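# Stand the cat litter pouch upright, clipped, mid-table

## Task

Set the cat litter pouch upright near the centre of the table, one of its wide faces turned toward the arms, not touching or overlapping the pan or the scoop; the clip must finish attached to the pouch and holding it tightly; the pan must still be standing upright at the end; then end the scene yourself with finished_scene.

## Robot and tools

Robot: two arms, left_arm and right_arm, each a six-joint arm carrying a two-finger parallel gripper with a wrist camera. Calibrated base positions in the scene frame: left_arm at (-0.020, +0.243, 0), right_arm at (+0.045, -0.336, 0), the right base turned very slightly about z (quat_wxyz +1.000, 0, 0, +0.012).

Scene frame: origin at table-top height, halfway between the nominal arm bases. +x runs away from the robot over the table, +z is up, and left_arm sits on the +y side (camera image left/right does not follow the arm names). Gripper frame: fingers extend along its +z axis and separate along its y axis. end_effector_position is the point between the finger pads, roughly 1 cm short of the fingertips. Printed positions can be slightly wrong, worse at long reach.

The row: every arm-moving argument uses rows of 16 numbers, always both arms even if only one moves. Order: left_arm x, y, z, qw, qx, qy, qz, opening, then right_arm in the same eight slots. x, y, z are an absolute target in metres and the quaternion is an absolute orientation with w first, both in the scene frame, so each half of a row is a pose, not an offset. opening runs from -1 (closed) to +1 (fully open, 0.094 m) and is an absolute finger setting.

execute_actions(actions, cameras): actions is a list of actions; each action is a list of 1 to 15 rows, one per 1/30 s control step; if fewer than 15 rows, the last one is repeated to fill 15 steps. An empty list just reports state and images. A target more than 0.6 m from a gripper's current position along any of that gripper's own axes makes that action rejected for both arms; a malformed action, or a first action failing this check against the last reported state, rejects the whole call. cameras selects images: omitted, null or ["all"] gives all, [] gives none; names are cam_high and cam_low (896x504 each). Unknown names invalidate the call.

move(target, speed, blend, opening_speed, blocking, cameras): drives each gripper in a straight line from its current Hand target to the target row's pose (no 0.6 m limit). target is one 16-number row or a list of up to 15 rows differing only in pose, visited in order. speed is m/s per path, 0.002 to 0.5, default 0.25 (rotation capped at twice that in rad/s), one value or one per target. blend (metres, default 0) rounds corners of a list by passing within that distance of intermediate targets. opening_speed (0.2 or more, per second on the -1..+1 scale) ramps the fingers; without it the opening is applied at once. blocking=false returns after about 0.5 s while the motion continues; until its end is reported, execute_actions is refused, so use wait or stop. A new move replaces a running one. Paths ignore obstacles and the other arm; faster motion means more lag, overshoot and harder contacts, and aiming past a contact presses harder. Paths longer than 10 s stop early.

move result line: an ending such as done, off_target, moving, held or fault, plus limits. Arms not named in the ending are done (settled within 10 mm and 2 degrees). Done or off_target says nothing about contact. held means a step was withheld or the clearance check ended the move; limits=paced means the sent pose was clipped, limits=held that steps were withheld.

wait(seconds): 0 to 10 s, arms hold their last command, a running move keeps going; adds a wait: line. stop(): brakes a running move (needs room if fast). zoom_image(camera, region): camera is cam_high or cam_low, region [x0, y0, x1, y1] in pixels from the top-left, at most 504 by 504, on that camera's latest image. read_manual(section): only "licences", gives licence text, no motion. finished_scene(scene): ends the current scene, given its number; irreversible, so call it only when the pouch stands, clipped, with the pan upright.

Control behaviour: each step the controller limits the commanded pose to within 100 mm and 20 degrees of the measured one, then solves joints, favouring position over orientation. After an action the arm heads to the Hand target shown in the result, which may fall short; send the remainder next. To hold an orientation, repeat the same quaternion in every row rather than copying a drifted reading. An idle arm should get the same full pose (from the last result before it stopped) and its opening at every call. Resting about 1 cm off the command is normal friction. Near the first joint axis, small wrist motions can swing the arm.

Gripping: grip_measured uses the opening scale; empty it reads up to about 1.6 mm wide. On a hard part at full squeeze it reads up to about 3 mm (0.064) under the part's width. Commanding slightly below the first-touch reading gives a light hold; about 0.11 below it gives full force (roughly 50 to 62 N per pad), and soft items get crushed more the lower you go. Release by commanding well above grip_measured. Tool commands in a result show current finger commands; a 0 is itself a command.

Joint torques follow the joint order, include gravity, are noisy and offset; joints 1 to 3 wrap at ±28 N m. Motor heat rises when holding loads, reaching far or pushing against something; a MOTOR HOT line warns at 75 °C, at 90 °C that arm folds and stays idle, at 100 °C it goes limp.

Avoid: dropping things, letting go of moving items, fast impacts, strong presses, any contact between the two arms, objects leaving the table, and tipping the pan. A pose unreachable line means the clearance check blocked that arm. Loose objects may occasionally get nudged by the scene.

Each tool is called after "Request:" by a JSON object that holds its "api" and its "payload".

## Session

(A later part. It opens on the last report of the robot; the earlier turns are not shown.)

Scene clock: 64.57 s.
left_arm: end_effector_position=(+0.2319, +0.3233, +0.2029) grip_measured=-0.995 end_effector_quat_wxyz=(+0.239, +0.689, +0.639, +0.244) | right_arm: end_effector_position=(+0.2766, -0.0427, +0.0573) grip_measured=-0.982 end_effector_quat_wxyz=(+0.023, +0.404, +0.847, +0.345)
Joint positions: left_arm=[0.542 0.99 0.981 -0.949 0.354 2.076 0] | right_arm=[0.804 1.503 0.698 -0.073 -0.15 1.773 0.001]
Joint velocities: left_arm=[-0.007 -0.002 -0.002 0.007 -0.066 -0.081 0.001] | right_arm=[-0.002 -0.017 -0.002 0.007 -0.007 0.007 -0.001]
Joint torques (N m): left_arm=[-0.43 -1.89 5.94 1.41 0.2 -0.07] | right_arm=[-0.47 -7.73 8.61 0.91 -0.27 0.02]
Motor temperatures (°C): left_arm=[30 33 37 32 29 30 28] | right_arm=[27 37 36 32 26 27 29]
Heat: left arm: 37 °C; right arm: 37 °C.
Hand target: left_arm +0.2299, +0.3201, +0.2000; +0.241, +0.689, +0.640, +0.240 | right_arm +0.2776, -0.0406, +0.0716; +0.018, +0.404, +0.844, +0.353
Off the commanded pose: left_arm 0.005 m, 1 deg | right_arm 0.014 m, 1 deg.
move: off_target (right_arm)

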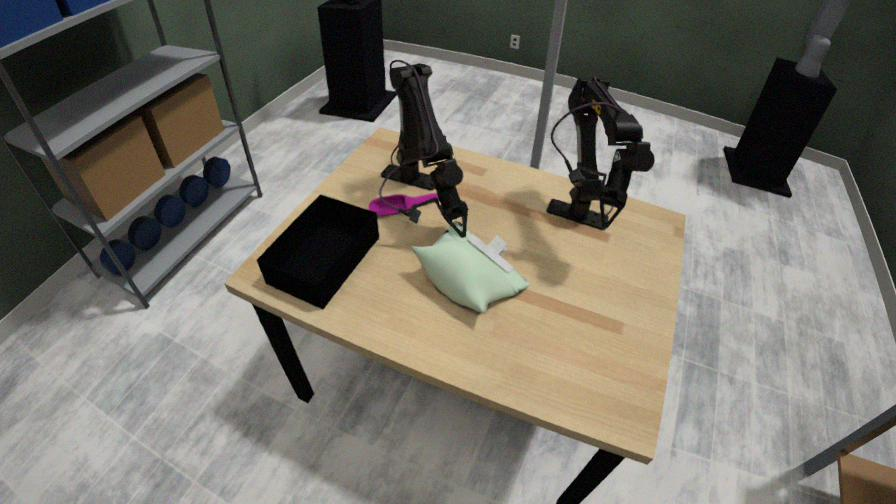

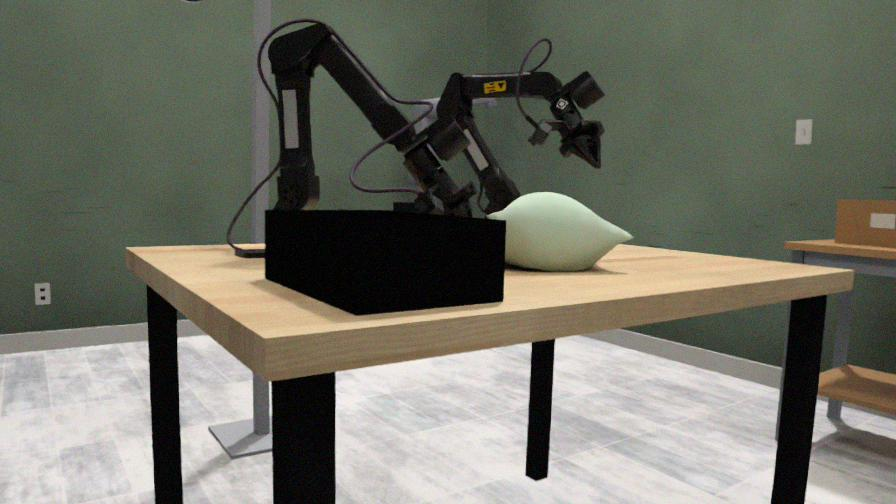

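Request:
{"api": "move", "payload": {"target": [0.23, 0.32, 0.20, 0.241, 0.689, 0.640, 0.240, -1.0, 0.281, -0.038, 0.093, -0.0489, 0.4254, 0.8342, 0.3474, -1.0], "speed": 0.06}}

Request:
{"api": "zoom_image", "payload": {"camera": "cam_high", "region": [410, 180, 550, 320]}}

Request:
{"api": "zoom_image", "payload": {"camera": "cam_low", "region": [400, 140, 650, 290]}}

Scene clock: 68.50 s.
left_arm: end_effector_position=(+0.2319, +0.3233, +0.2029) grip_measured=-0.995 end_effector_quat_wxyz=(+0.239, +0.689, +0.639, +0.244) | right_arm: end_effector_position=(+0.2837, -0.0443, +0.0770) grip_measured=-0.982 end_effector_quat_wxyz=(-0.032, +0.432, +0.836, +0.337)
Joint positions: left_arm=[0.542 0.99 0.981 -0.949 0.354 2.076 0] | right_arm=[0.731 1.503 0.806 -0.23 -0.27 1.799 0.001]
Joint velocities: left_arm=[-0.007 0.007 0.002 -0.022 -0.022 -0.022 0] | right_arm=[-0.022 0.007 -0.007 -0.037 -0.081 0.037 0]
Joint torques (N m): left_arm=[-0.43 -2.14 6.04 1.43 0.17 -0.09] | right_arm=[-0.09 -7.45 9.1 0.89 -0.65 0.05]
Motor temperatures (°C): left_arm=[30 33 37 32 29 30 28] | right_arm=[27 38 37 32 26 27 29]
Heat: left arm: 37 °C; right arm: 38 °C.
Hand target: left_arm +0.2299, +0.3201, +0.2000; +0.241, +0.689, +0.640, +0.240 | right_arm +0.2812, -0.0386, +0.0931; -0.048, +0.425, +0.834, +0.348
Off the commanded pose: left_arm 0.005 m, 1 deg | right_arm 0.017 m, 2 deg.
move: off_target (right_arm)

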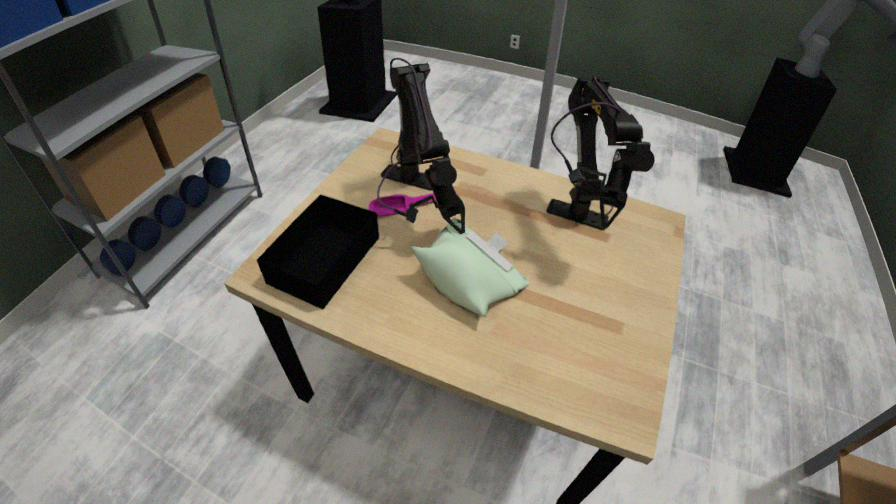

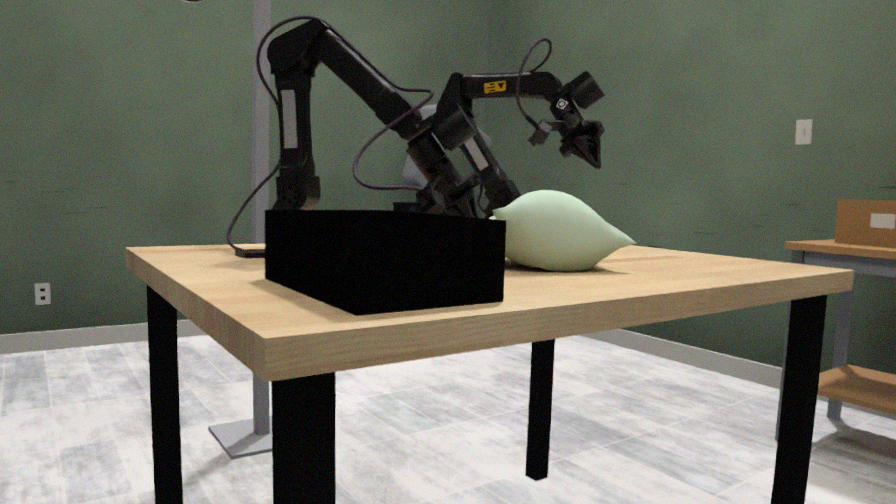

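Scaled by 3.600.

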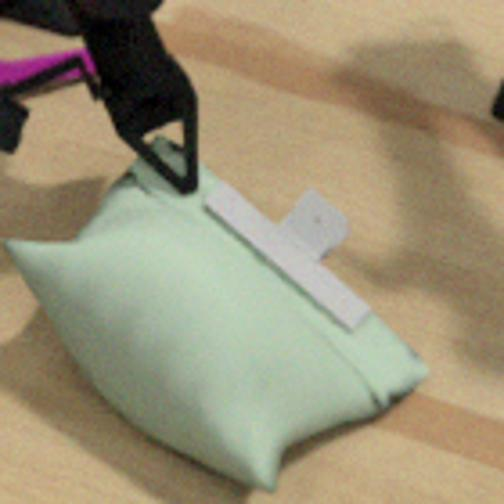

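Scaled by 2.016.

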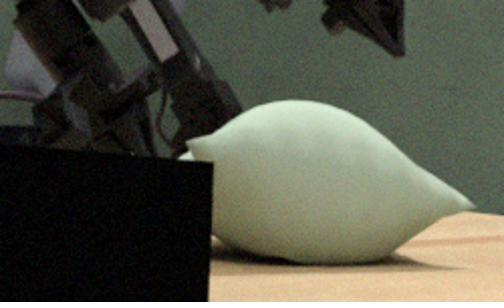

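Request:
{"api": "move", "payload": {"target": [0.23, 0.32, 0.20, 0.241, 0.689, 0.640, 0.240, -1.0, 0.286, -0.031, 0.128, -0.0623, 0.3886, 0.8993, 0.1907, -1.0], "speed": 0.06}}

Request:
{"api": "zoom_image", "payload": {"camera": "cam_high", "region": [410, 180, 550, 320]}}

Request:
{"api": "zoom_image", "payload": {"camera": "cam_low", "region": [400, 140, 650, 290]}}

Scene clock: 75.07 s.
left_arm: end_effector_position=(+0.2319, +0.3233, +0.2029) grip_measured=-0.995 end_effector_quat_wxyz=(+0.239, +0.689, +0.639, +0.244) | right_arm: end_effector_position=(+0.2997, -0.0323, +0.1197) grip_measured=-0.983 end_effector_quat_wxyz=(-0.044, +0.402, +0.891, +0.206)
Joint positions: left_arm=[0.542 0.99 0.981 -0.949 0.354 2.076 0] | right_arm=[0.742 1.717 1.35 -0.845 -0.232 1.656 0.001]
Joint velocities: left_arm=[0.007 -0.007 -0.012 0.11 0.007 -0.037 -0.002] | right_arm=[0.002 0.012 0.007 0.081 -0.037 -0.007 0]
Joint torques (N m): left_arm=[-0.31 -1.87 5.89 1.41 0.18 -0.12] | right_arm=[1.44 -8.03 9.52 0.13 -0.43 -0.11]
Motor temperatures (°C): left_arm=[30 33 37 32 29 30 28] | right_arm=[27 38 38 32 26 27 29]
Heat: left arm: 37 °C; right arm: 38 °C.
Hand target: left_arm +0.2299, +0.3201, +0.2000; +0.241, +0.689, +0.640, +0.240 | right_arm +0.2865, -0.0310, +0.1268; -0.062, +0.391, +0.898, +0.192
Off the commanded pose: left_arm 0.005 m, 1 deg | right_arm 0.016 m, 3 deg.
move: off_target (right_arm)

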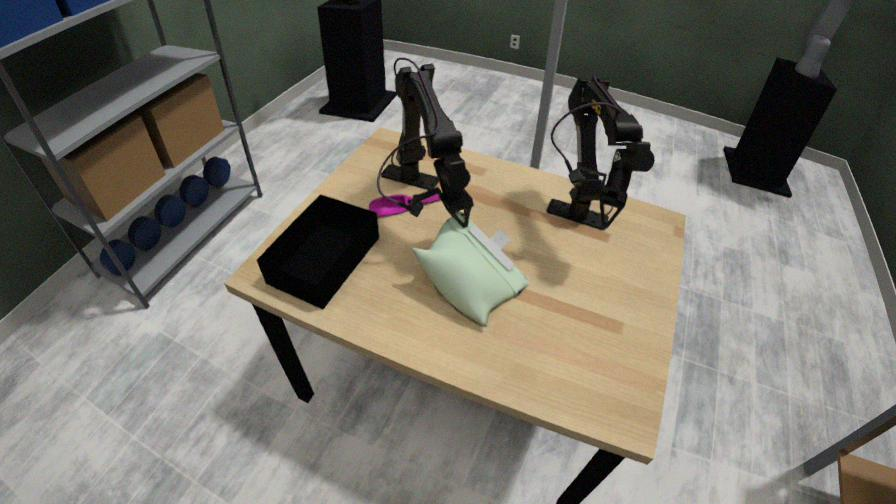

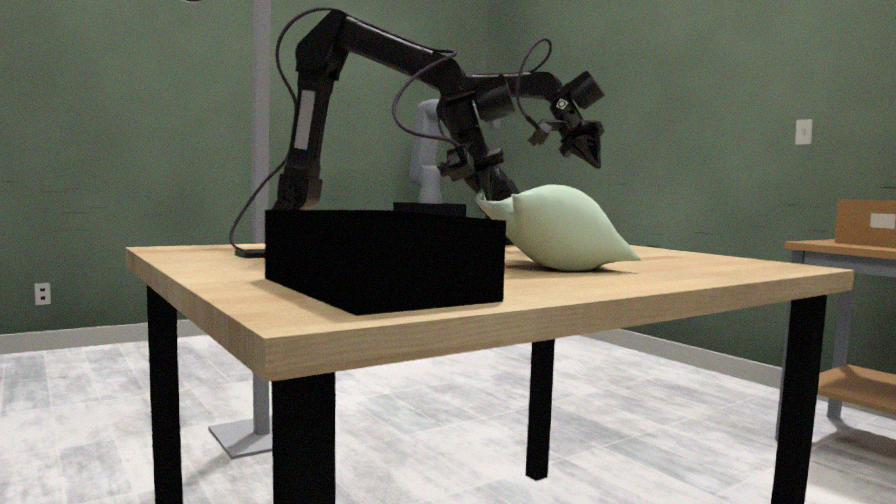

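Scaled by 3.600.

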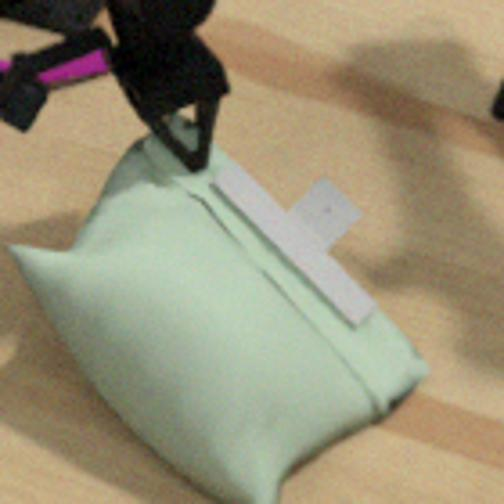

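Scaled by 2.016.

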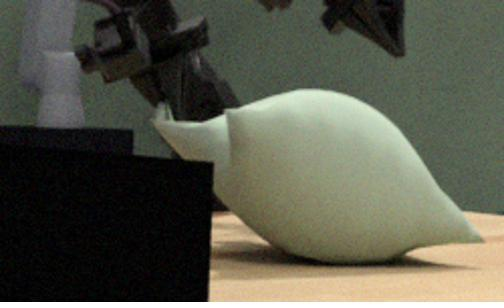

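Request:
{"api": "move", "payload": {"target": [0.23, 0.32, 0.20, 0.241, 0.689, 0.640, 0.240, -1.0, 0.294, -0.028, 0.160, -0.1086, 0.4107, 0.8949, 0.1370, -1.0], "speed": 0.06}}

Request:
{"api": "zoom_image", "payload": {"camera": "cam_high", "region": [410, 180, 550, 320]}}

Request:
{"api": "zoom_image", "payload": {"camera": "cam_low", "region": [400, 140, 650, 290]}}

Scene clock: 78.80 s.
left_arm: end_effector_position=(+0.2319, +0.3233, +0.2029) grip_measured=-0.995 end_effector_quat_wxyz=(+0.239, +0.689, +0.639, +0.244) | right_arm: end_effector_position=(+0.3063, -0.0261, +0.1489) grip_measured=-0.983 end_effector_quat_wxyz=(-0.081, +0.416, +0.894, +0.148)
Joint positions: left_arm=[0.542 0.99 0.981 -0.949 0.354 2.076 0] | right_arm=[0.73 1.87 1.688 -1.168 -0.261 1.653 0.001]
Joint velocities: left_arm=[-0.022 -0.022 -0.002 0.007 -0.022 -0.022 0] | right_arm=[-0.027 -0.002 -0.007 0.081 0.037 -0.081 0]
Joint torques (N m): left_arm=[-0.4 -2.04 5.9 1.47 0.16 -0.06] | right_arm=[-0.34 -9.35 9.57 -0.18 -0.69 -0.12]
Motor temperatures (°C): left_arm=[30 33 37 32 29 30 28] | right_arm=[27 39 39 31 26 27 29]
Heat: left arm: 37 °C; right arm: 39 °C.
Hand target: left_arm +0.2299, +0.3201, +0.2000; +0.241, +0.689, +0.640, +0.240 | right_arm +0.2943, -0.0280, +0.1594; -0.107, +0.413, +0.894, +0.139
Off the commanded pose: left_arm 0.005 m, 1 deg | right_arm 0.017 m, 3 deg.
move: off_target (right_arm)

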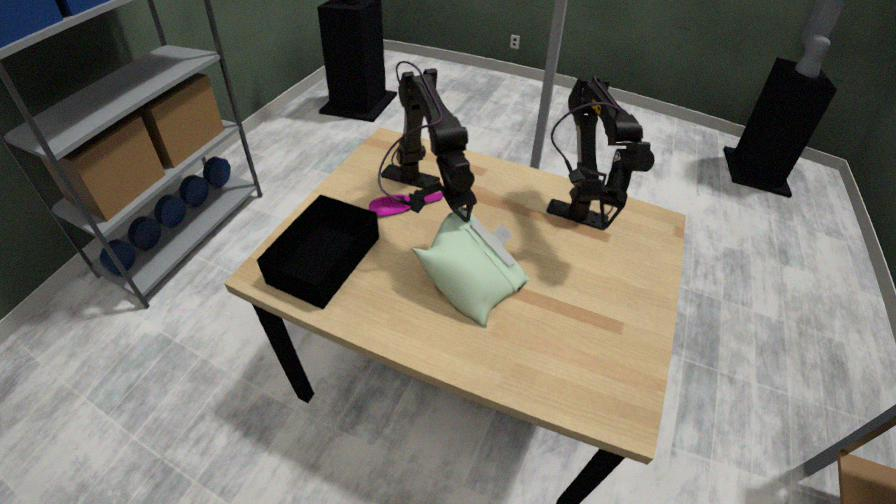

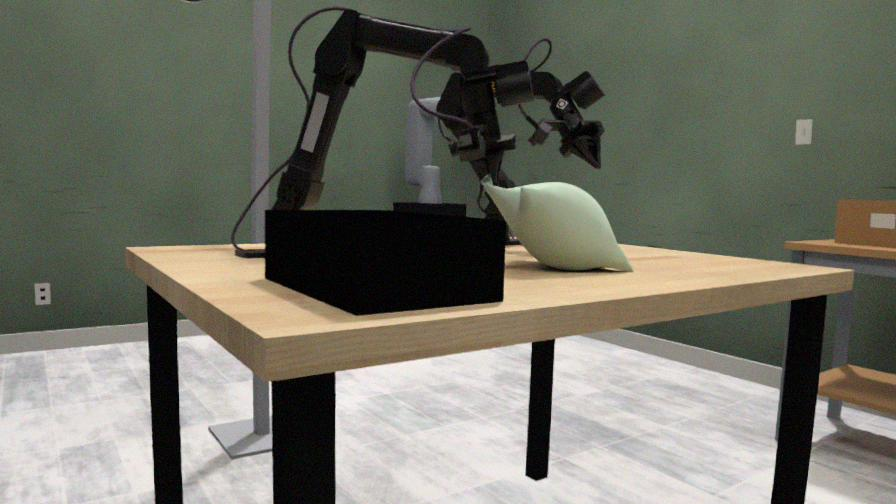

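Scaled by 3.600.

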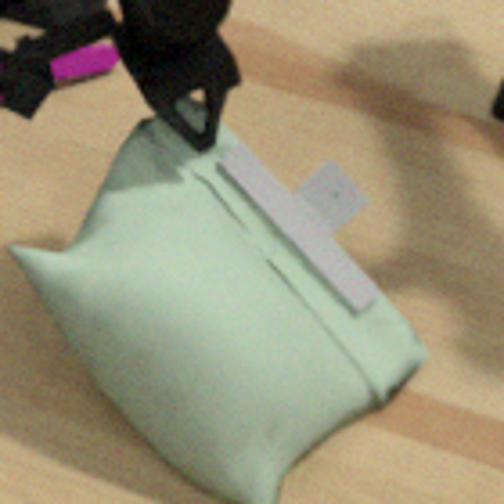

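Scaled by 2.016.

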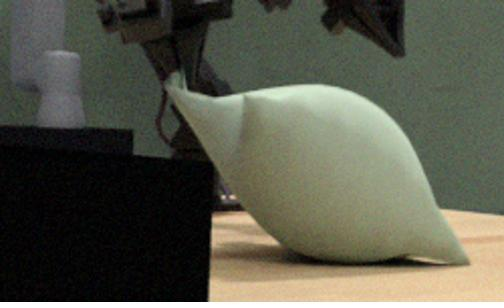

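Request:
{"api": "move", "payload": {"target": [0.326, 0.176, 0.130, 0.524, 0.633, 0.536, 0.1945, 0.1, 0.294, -0.028, 0.160, -0.1086, 0.4107, 0.8949, 0.1370, -1.0], "speed": 0.12}}

Request:
{"api": "zoom_image", "payload": {"camera": "cam_high", "region": [400, 160, 580, 320]}}

Scene clock: 83.47 s.
left_arm: end_effector_position=(+0.3271, +0.1803, +0.1353) grip_measured=+0.099 end_effector_quat_wxyz=(+0.516, +0.640, +0.531, +0.205) | right_arm: end_effector_position=(+0.3062, -0.0261, +0.1489) grip_measured=-0.983 end_effector_quat_wxyz=(-0.081, +0.415, +0.894, +0.148)
Joint positions: left_arm=[0.077 1.197 0.419 0.317 0.528 1.502 0.052] | right_arm=[0.73 1.87 1.688 -1.168 -0.261 1.651 0.001]
Joint velocities: left_arm=[-0.012 -0.032 0.012 0.007 -0.066 -0.095 -0.001] | right_arm=[0.007 0.002 -0.007 -0.007 0.007 0.022 0.001]
Joint torques (N m): left_arm=[-0.29 -2.21 5.75 1.91 0.27 -0.1] | right_arm=[-0.39 -9.2 9.95 -0.19 -0.66 -0.11]
Motor temperatures (°C): left_arm=[30 33 37 33 29 30 28] | right_arm=[27 39 40 31 26 27 29]
Heat: left arm: 37 °C; right arm: 40 °C.
Hand target: left_arm +0.3229, +0.1763, +0.1281; +0.516, +0.641, +0.535, +0.189 | right_arm +0.2942, -0.0278, +0.1600; -0.107, +0.412, +0.894, +0.139
Off the commanded pose: left_arm 0.007 m, 2 deg | right_arm 0.017 m, 3 deg.
move: off_target (right_arm)

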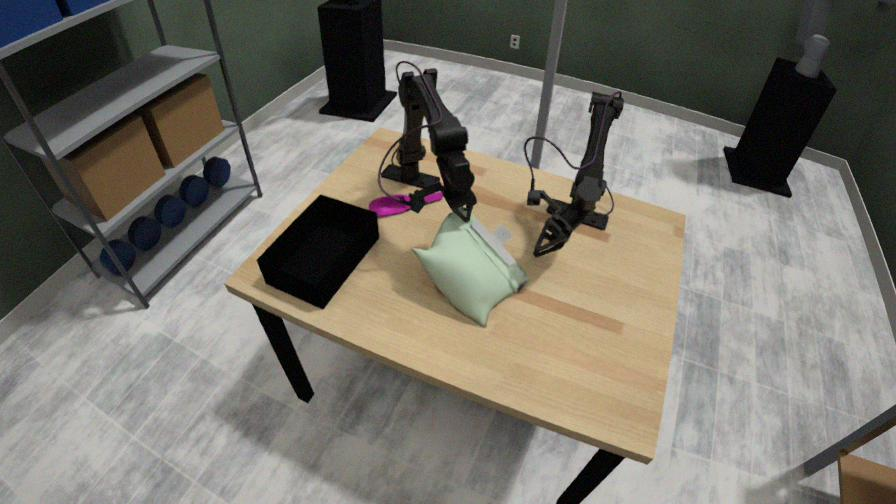

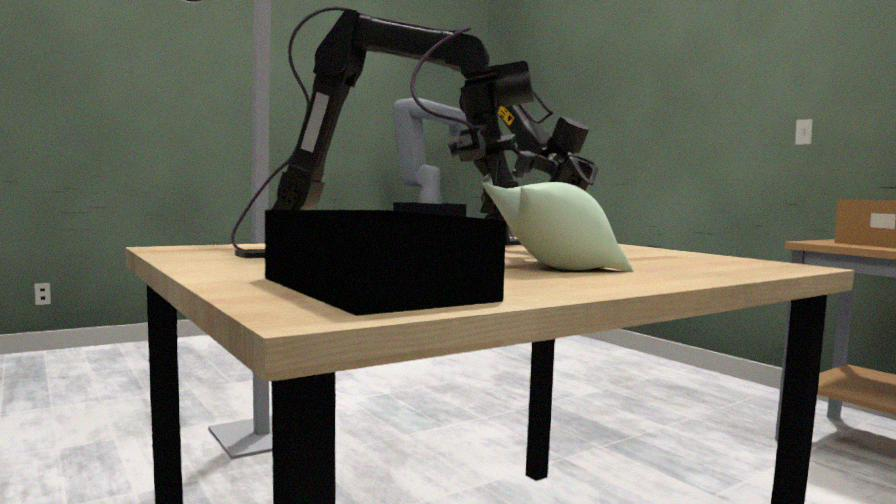

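Scaled by 2.800.

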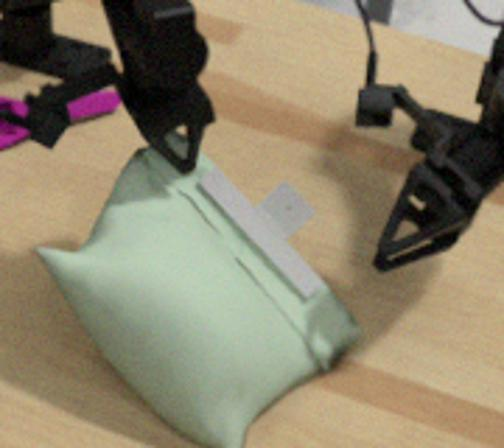

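Request:
{"api": "move", "payload": {"target": [0.307, 0.126, 0.108, 0.524, 0.633, 0.536, 0.1945, 1.0, 0.294, -0.028, 0.160, -0.1086, 0.4107, 0.8949, 0.1370, -1.0], "speed": 0.08}}

Request:
{"api": "zoom_image", "payload": {"camera": "cam_high", "region": [440, 190, 560, 300]}}

Request:
{"api": "zoom_image", "payload": {"camera": "cam_low", "region": [400, 140, 650, 290]}}

Scene clock: 86.93 s.
left_arm: end_effector_position=(+0.3093, +0.1278, +0.1136) grip_measured=+0.998 end_effector_quat_wxyz=(+0.524, +0.636, +0.529, +0.203) | right_arm: end_effector_position=(+0.3062, -0.0261, +0.1489) grip_measured=-0.983 end_effector_quat_wxyz=(-0.081, +0.415, +0.894, +0.148)
Joint positions: left_arm=[-0.19 1.21 0.287 0.529 0.293 1.367 0.094] | right_arm=[0.73 1.87 1.688 -1.168 -0.261 1.651 0.001]
Joint velocities: left_arm=[0.002 -0.012 0.002 -0.007 -0.051 -0.037 0] | right_arm=[-0.002 0.002 0.007 0.066 -0.051 -0.022 0.001]
Joint torques (N m): left_arm=[-0.58 -1.99 5.63 2.03 -0.04 -0.13] | right_arm=[-0.34 -9.14 9.8 -0.18 -0.67 -0.08]
Motor temperatures (°C): left_arm=[30 33 37 34 29 30 28] | right_arm=[27 40 41 30 27 27 29]
Heat: left arm: 37 °C; right arm: 41 °C.
Hand target: left_arm +0.3061, +0.1268, +0.1074; +0.521, +0.635, +0.535, +0.196 | right_arm +0.2942, -0.0278, +0.1600; -0.107, +0.412, +0.894, +0.139
Off the commanded pose: left_arm 0.006 m, 1 deg | right_arm 0.017 m, 3 deg.
move: off_target (right_arm)

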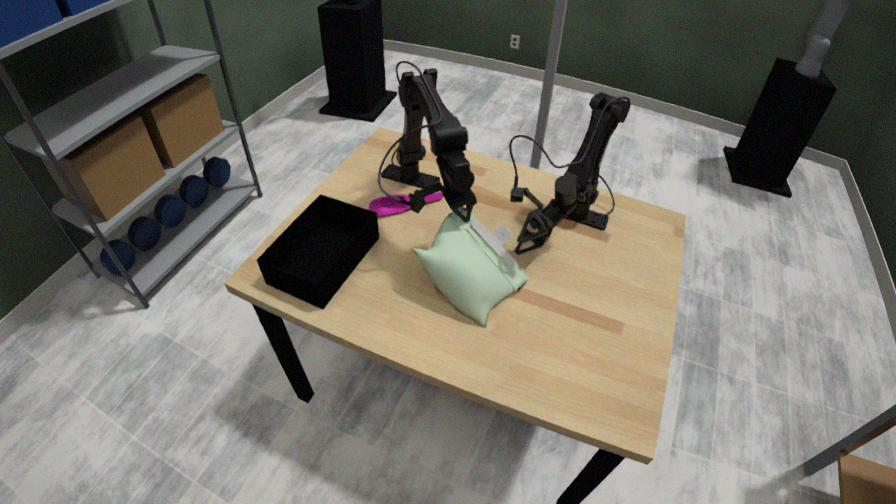

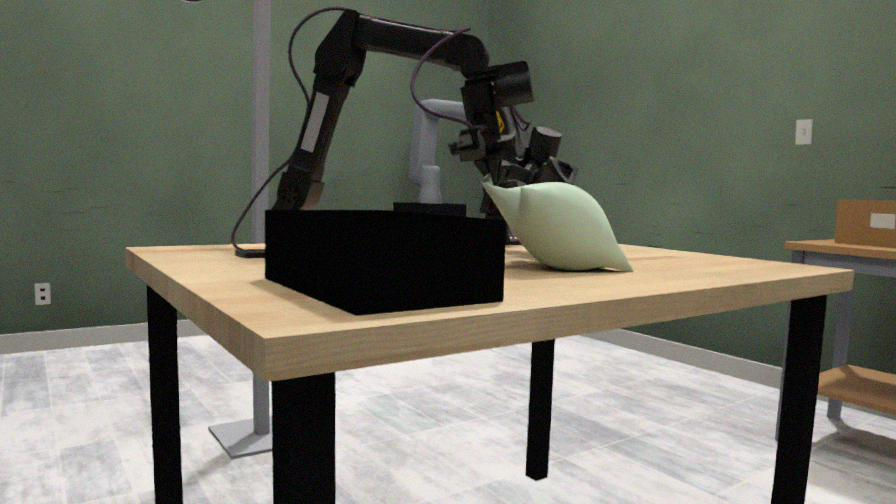

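Scaled by 4.200.

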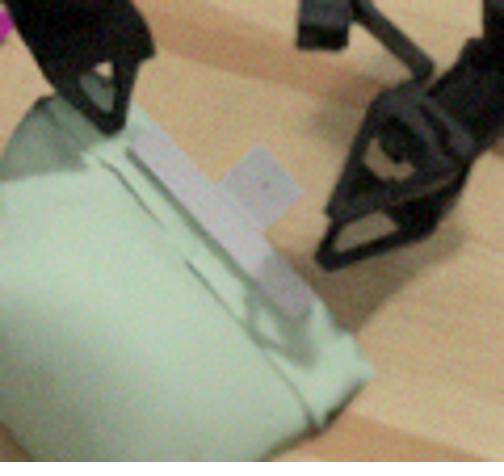

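Scaled by 2.016.

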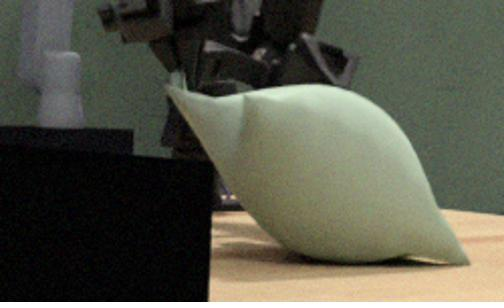

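Request:
{"api": "move", "payload": {"target": [0.344, 0.102, 0.079, 0.524, 0.633, 0.536, 0.1945, 1.0, 0.294, -0.028, 0.160, -0.1086, 0.4107, 0.8949, 0.1370, -1.0], "speed": 0.06}}

Request:
{"api": "zoom_image", "payload": {"camera": "cam_high", "region": [440, 190, 560, 300]}}

Request:
{"api": "zoom_image", "payload": {"camera": "cam_low", "region": [400, 140, 650, 290]}}

Scene clock: 89.20 s.
left_arm: end_effector_position=(+0.3372, +0.1055, +0.0739) grip_measured=+0.999 end_effector_quat_wxyz=(+0.517, +0.638, +0.536, +0.195) | right_arm: end_effector_position=(+0.3062, -0.0261, +0.1489) grip_measured=-0.983 end_effector_quat_wxyz=(-0.081, +0.415, +0.894, +0.148)
Joint positions: left_arm=[-0.264 1.566 0.335 0.819 0.227 1.331 0.094] | right_arm=[0.73 1.87 1.688 -1.168 -0.261 1.651 0.001]
Joint velocities: left_arm=[-0.022 -0.012 -0.012 -0.022 0.022 0.007 -0.001] | right_arm=[-0.007 0.007 -0.017 -0.007 -0.007 0.022 0.001]
Joint torques (N m): left_arm=[-0.57 -3.7 7.3 1.97 0 -0.16] | right_arm=[-0.08 -9.16 9.96 -0.13 -0.69 -0.1]
Motor temperatures (°C): left_arm=[30 33 37 34 29 30 28] | right_arm=[27 40 41 30 27 27 29]
Heat: left arm: 37 °C; right arm: 41 °C.
Hand target: left_arm +0.3431, +0.1020, +0.0787; +0.523, +0.634, +0.536, +0.195 | right_arm +0.2942, -0.0278, +0.1600; -0.107, +0.412, +0.894, +0.139
Off the commanded pose: left_arm 0.009 m, 1 deg | right_arm 0.017 m, 3 deg.
move: off_target (right_arm)

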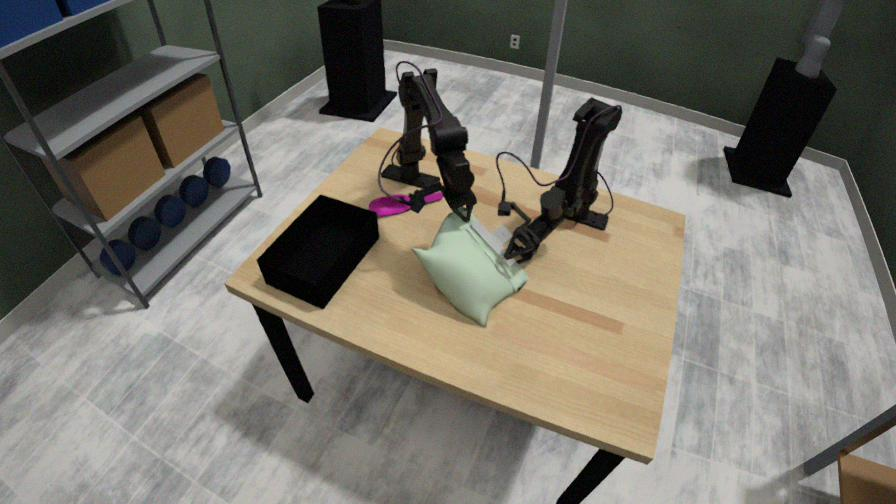

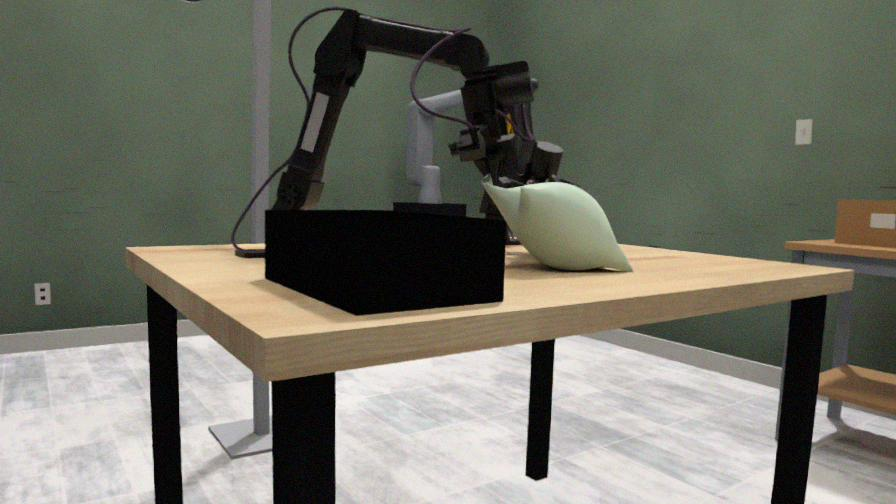

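Scaled by 4.200.

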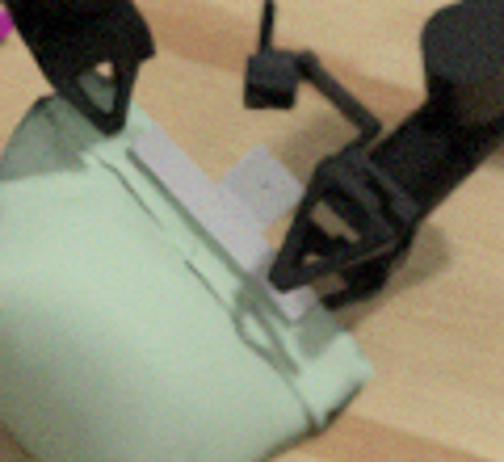

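Scaled by 2.016.

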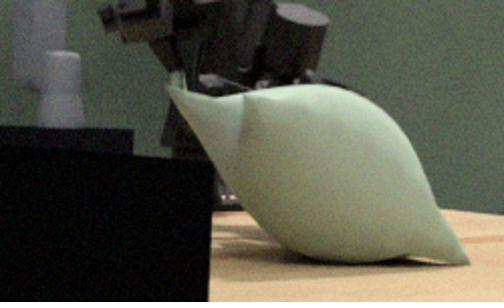

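Request:
{"api": "move", "payload": {"target": [0.353, 0.100, 0.089, 0.524, 0.633, 0.536, 0.1945, 1.0, 0.294, -0.028, 0.160, -0.1086, 0.4107, 0.8949, 0.1370, -1.0], "speed": 0.05}}

Request:
{"api": "zoom_image", "payload": {"camera": "cam_high", "region": [440, 190, 560, 300]}}

Scene clock: 90.60 s.
left_arm: end_effector_position=(+0.3463, +0.1031, +0.0794) grip_measured=+0.999 end_effector_quat_wxyz=(+0.515, +0.639, +0.538, +0.193) | right_arm: end_effector_position=(+0.3062, -0.0262, +0.1489) grip_measured=-0.983 end_effector_quat_wxyz=(-0.081, +0.415, +0.894, +0.148)
Joint positions: left_arm=[-0.264 1.566 0.382 0.765 0.227 1.33 0.094] | right_arm=[0.73 1.87 1.688 -1.168 -0.261 1.651 0.001]
Joint velocities: left_arm=[-0.012 -0.002 0.002 0.007 -0.037 -0.037 -0.002] | right_arm=[0.002 -0.017 0.002 0.007 -0.037 0.007 -0.001]
Joint torques (N m): left_arm=[-0.49 -4.96 7.82 1.93 0.03 -0.11] | right_arm=[-0.05 -9.16 9.95 -0.17 -0.66 -0.13]
Motor temperatures (°C): left_arm=[30 33 37 34 29 30 28] | right_arm=[27 40 41 30 27 27 29]
Heat: left arm: 37 °C; right arm: 41 °C.
Hand target: left_arm +0.3529, +0.1000, +0.0889; +0.524, +0.633, +0.536, +0.194 | right_arm +0.2942, -0.0278, +0.1600; -0.107, +0.412, +0.894, +0.139
Off the commanded pose: left_arm 0.012 m, 1 deg | right_arm 0.017 m, 3 deg.
move: off_target (left_arm, right_arm)

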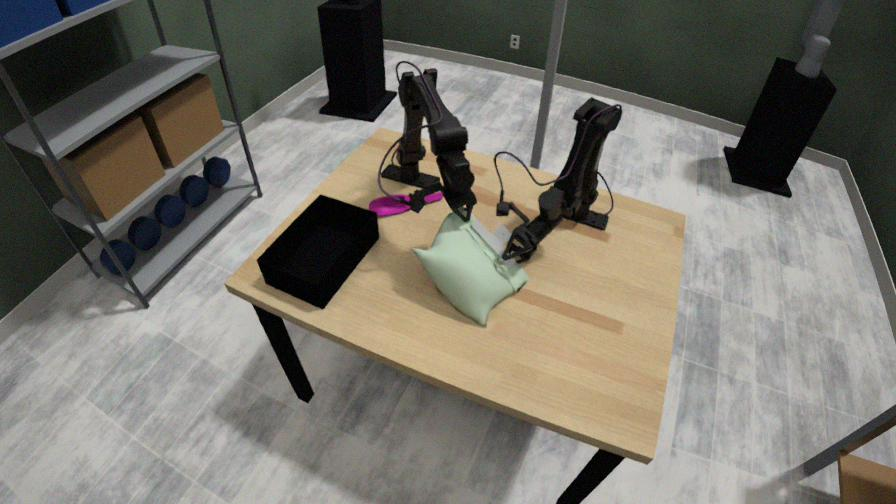

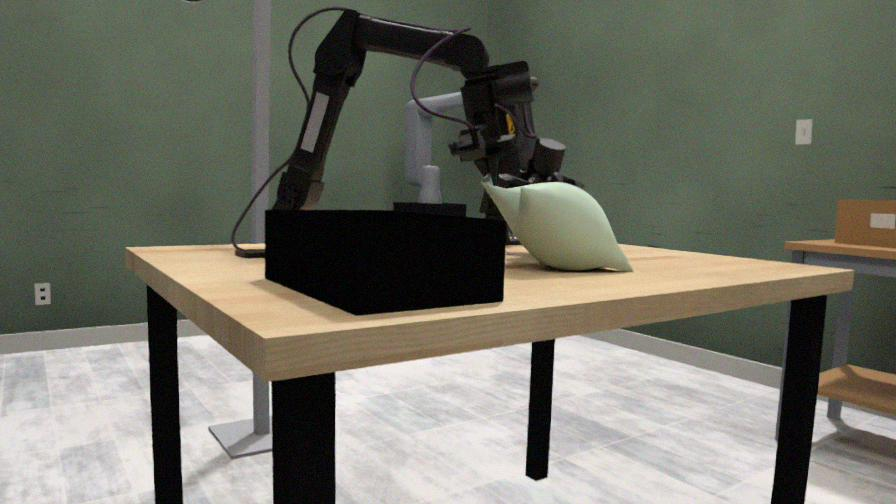

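Scaled by 4.200.

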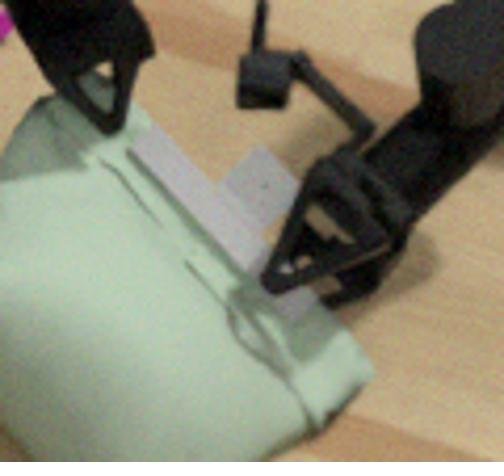

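Request:
{"api": "move", "payload": {"target": [0.353, 0.100, 0.089, 0.524, 0.633, 0.536, 0.1945, -0.2, 0.294, -0.028, 0.160, -0.1086, 0.4107, 0.8949, 0.1370, -1.0], "speed": 0.05, "opening_speed": 0.6}}

Request:
{"api": "zoom_image", "payload": {"camera": "cam_high", "region": [440, 190, 560, 300]}}

Scene clock: 92.97 s.
left_arm: end_effector_position=(+0.3438, +0.1045, +0.0731) grip_measured=-0.198 end_effector_quat_wxyz=(+0.504, +0.643, +0.545, +0.188) | right_arm: end_effector_position=(+0.3048, -0.0261, +0.1505) grip_measured=-0.983 end_effector_quat_wxyz=(-0.085, +0.414, +0.894, +0.148)
Joint positions: left_arm=[-0.264 1.566 0.382 0.737 0.223 1.33 0.038] | right_arm=[0.73 1.87 1.694 -1.178 -0.267 1.649 0.001]
Joint velocities: left_arm=[-0.002 -0.007 0.002 -0.007 -0.066 -0.066 -0.001] | right_arm=[0.002 -0.002 0.007 0.007 0.022 -0.051 0]
Joint torques (N m): left_arm=[-0.06 -5.12 7.64 2.17 0.12 -0.1] | right_arm=[-0.02 -8.75 9.61 -0.13 -0.62 -0.14]
Motor temperatures (°C): left_arm=[30 33 38 35 29 30 28] | right_arm=[27 40 41 30 27 27 29]
Heat: left arm: 38 °C; right arm: 41 °C.
Hand target: left_arm +0.3525, +0.1001, +0.0890; +0.524, +0.633, +0.536, +0.194 | right_arm +0.2942, -0.0278, +0.1600; -0.107, +0.411, +0.894, +0.139
Off the commanded pose: left_arm 0.019 m, 3 deg | right_arm 0.014 m, 3 deg.
move: off_target (left_arm, right_arm)

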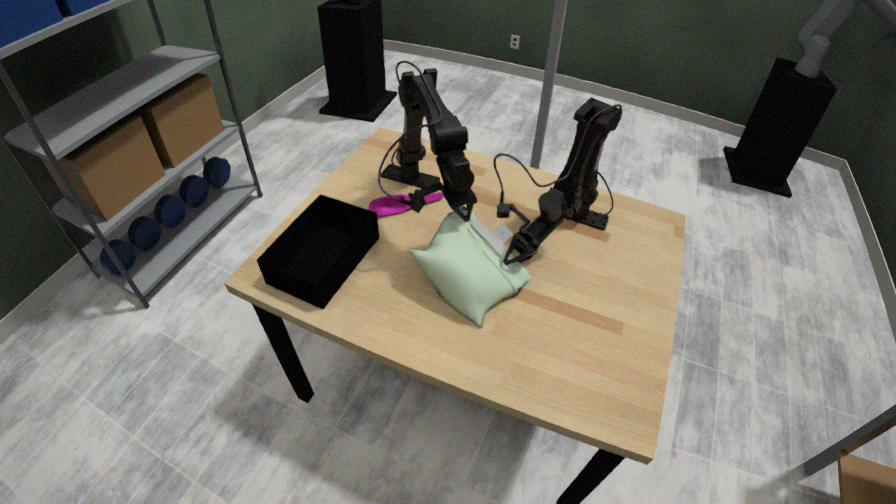

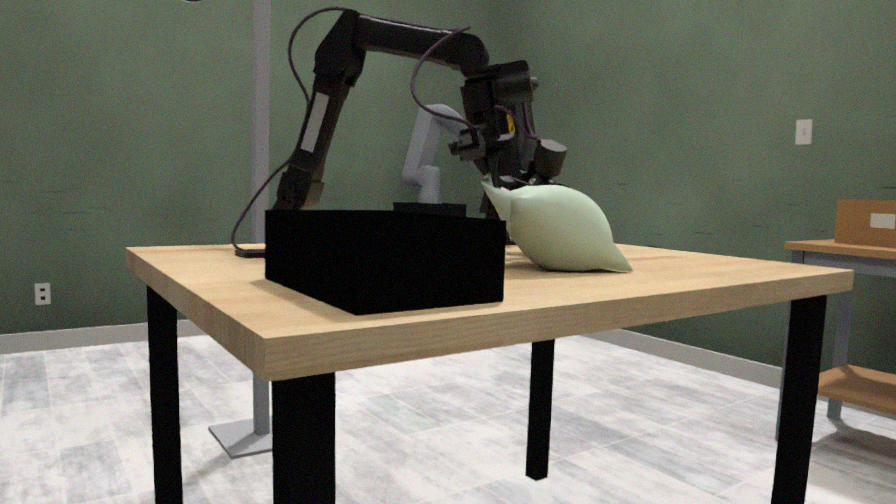

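Scaled by 4.200.

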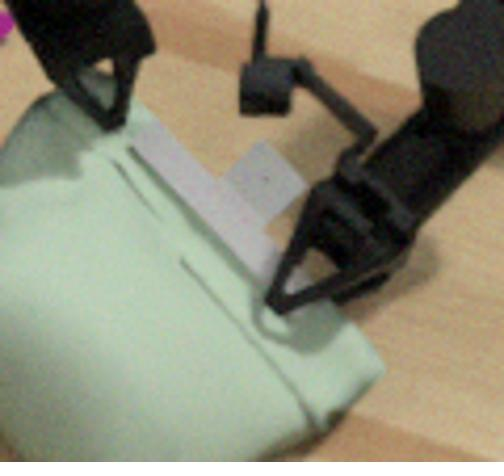

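Request:
{"api": "move", "payload": {"target": [0.353, 0.100, 0.089, 0.524, 0.633, 0.536, 0.1945, -0.5, 0.294, -0.028, 0.160, -0.1086, 0.4107, 0.8949, 0.1370, -1.0], "speed": 0.05, "opening_speed": 0.3}}

Request:
{"api": "zoom_image", "payload": {"camera": "cam_high", "region": [440, 190, 560, 300]}}

Request:
{"api": "zoom_image", "payload": {"camera": "cam_low", "region": [400, 140, 650, 290]}}

Scene clock: 94.37 s.
left_arm: end_effector_position=(+0.3432, +0.1049, +0.0715) grip_measured=-0.498 end_effector_quat_wxyz=(+0.501, +0.644, +0.547, +0.187) | right_arm: end_effector_position=(+0.3041, -0.0261, +0.1505) grip_measured=-0.983 end_effector_quat_wxyz=(-0.086, +0.413, +0.894, +0.147)
Joint positions: left_arm=[-0.264 1.566 0.382 0.73 0.222 1.33 0.024] | right_arm=[0.73 1.87 1.694 -1.18 -0.269 1.649 0.001]
Joint velocities: left_arm=[-0.017 -0.022 -0.002 -0.007 -0.095 -0.037 0] | right_arm=[0.007 -0.007 0.012 -0.022 -0.007 -0.007 0]
Joint torques (N m): left_arm=[-0.21 -5.07 7.76 2.28 0.17 -0.11] | right_arm=[-0.25 -8.94 9.39 -0.1 -0.61 -0.01]
Motor temperatures (°C): left_arm=[30 34 38 35 29 30 28] | right_arm=[27 40 41 30 27 27 29]
Heat: left arm: 38 °C; right arm: 41 °C.
Hand target: left_arm +0.3526, +0.1001, +0.0890; +0.524, +0.633, +0.535, +0.194 | right_arm +0.2941, -0.0278, +0.1600; -0.108, +0.411, +0.894, +0.139
Off the commanded pose: left_arm 0.021 m, 3 deg | right_arm 0.014 m, 3 deg.
move: off_target (left_arm, right_arm)

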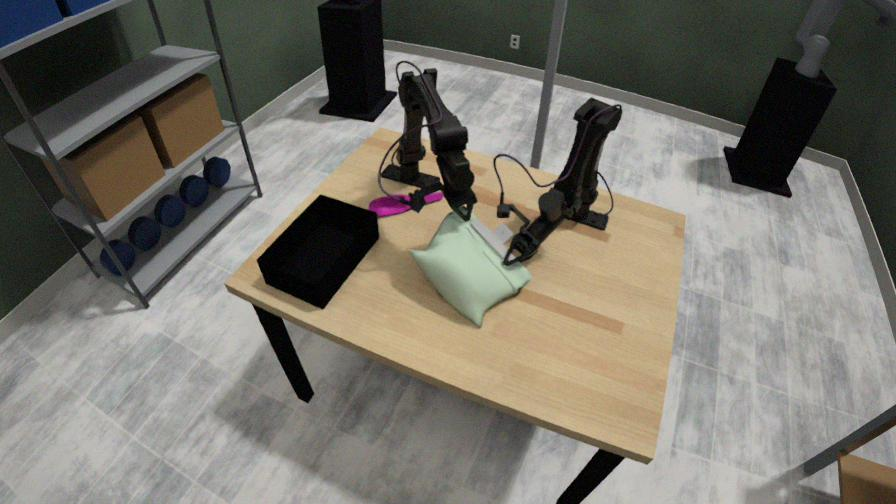

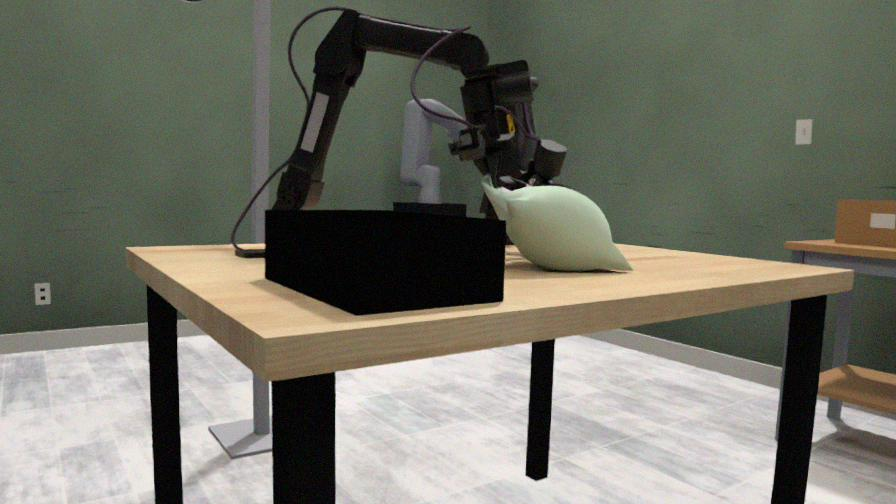

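Scaled by 4.200.

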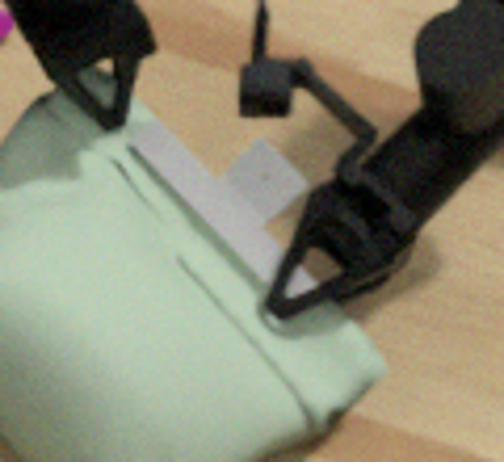

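Scaled by 2.016.

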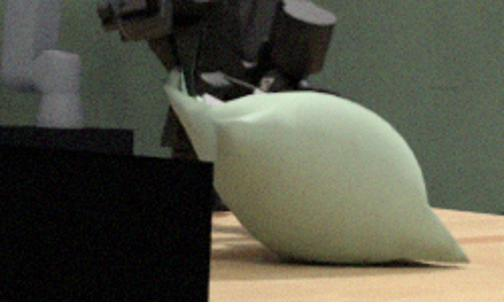

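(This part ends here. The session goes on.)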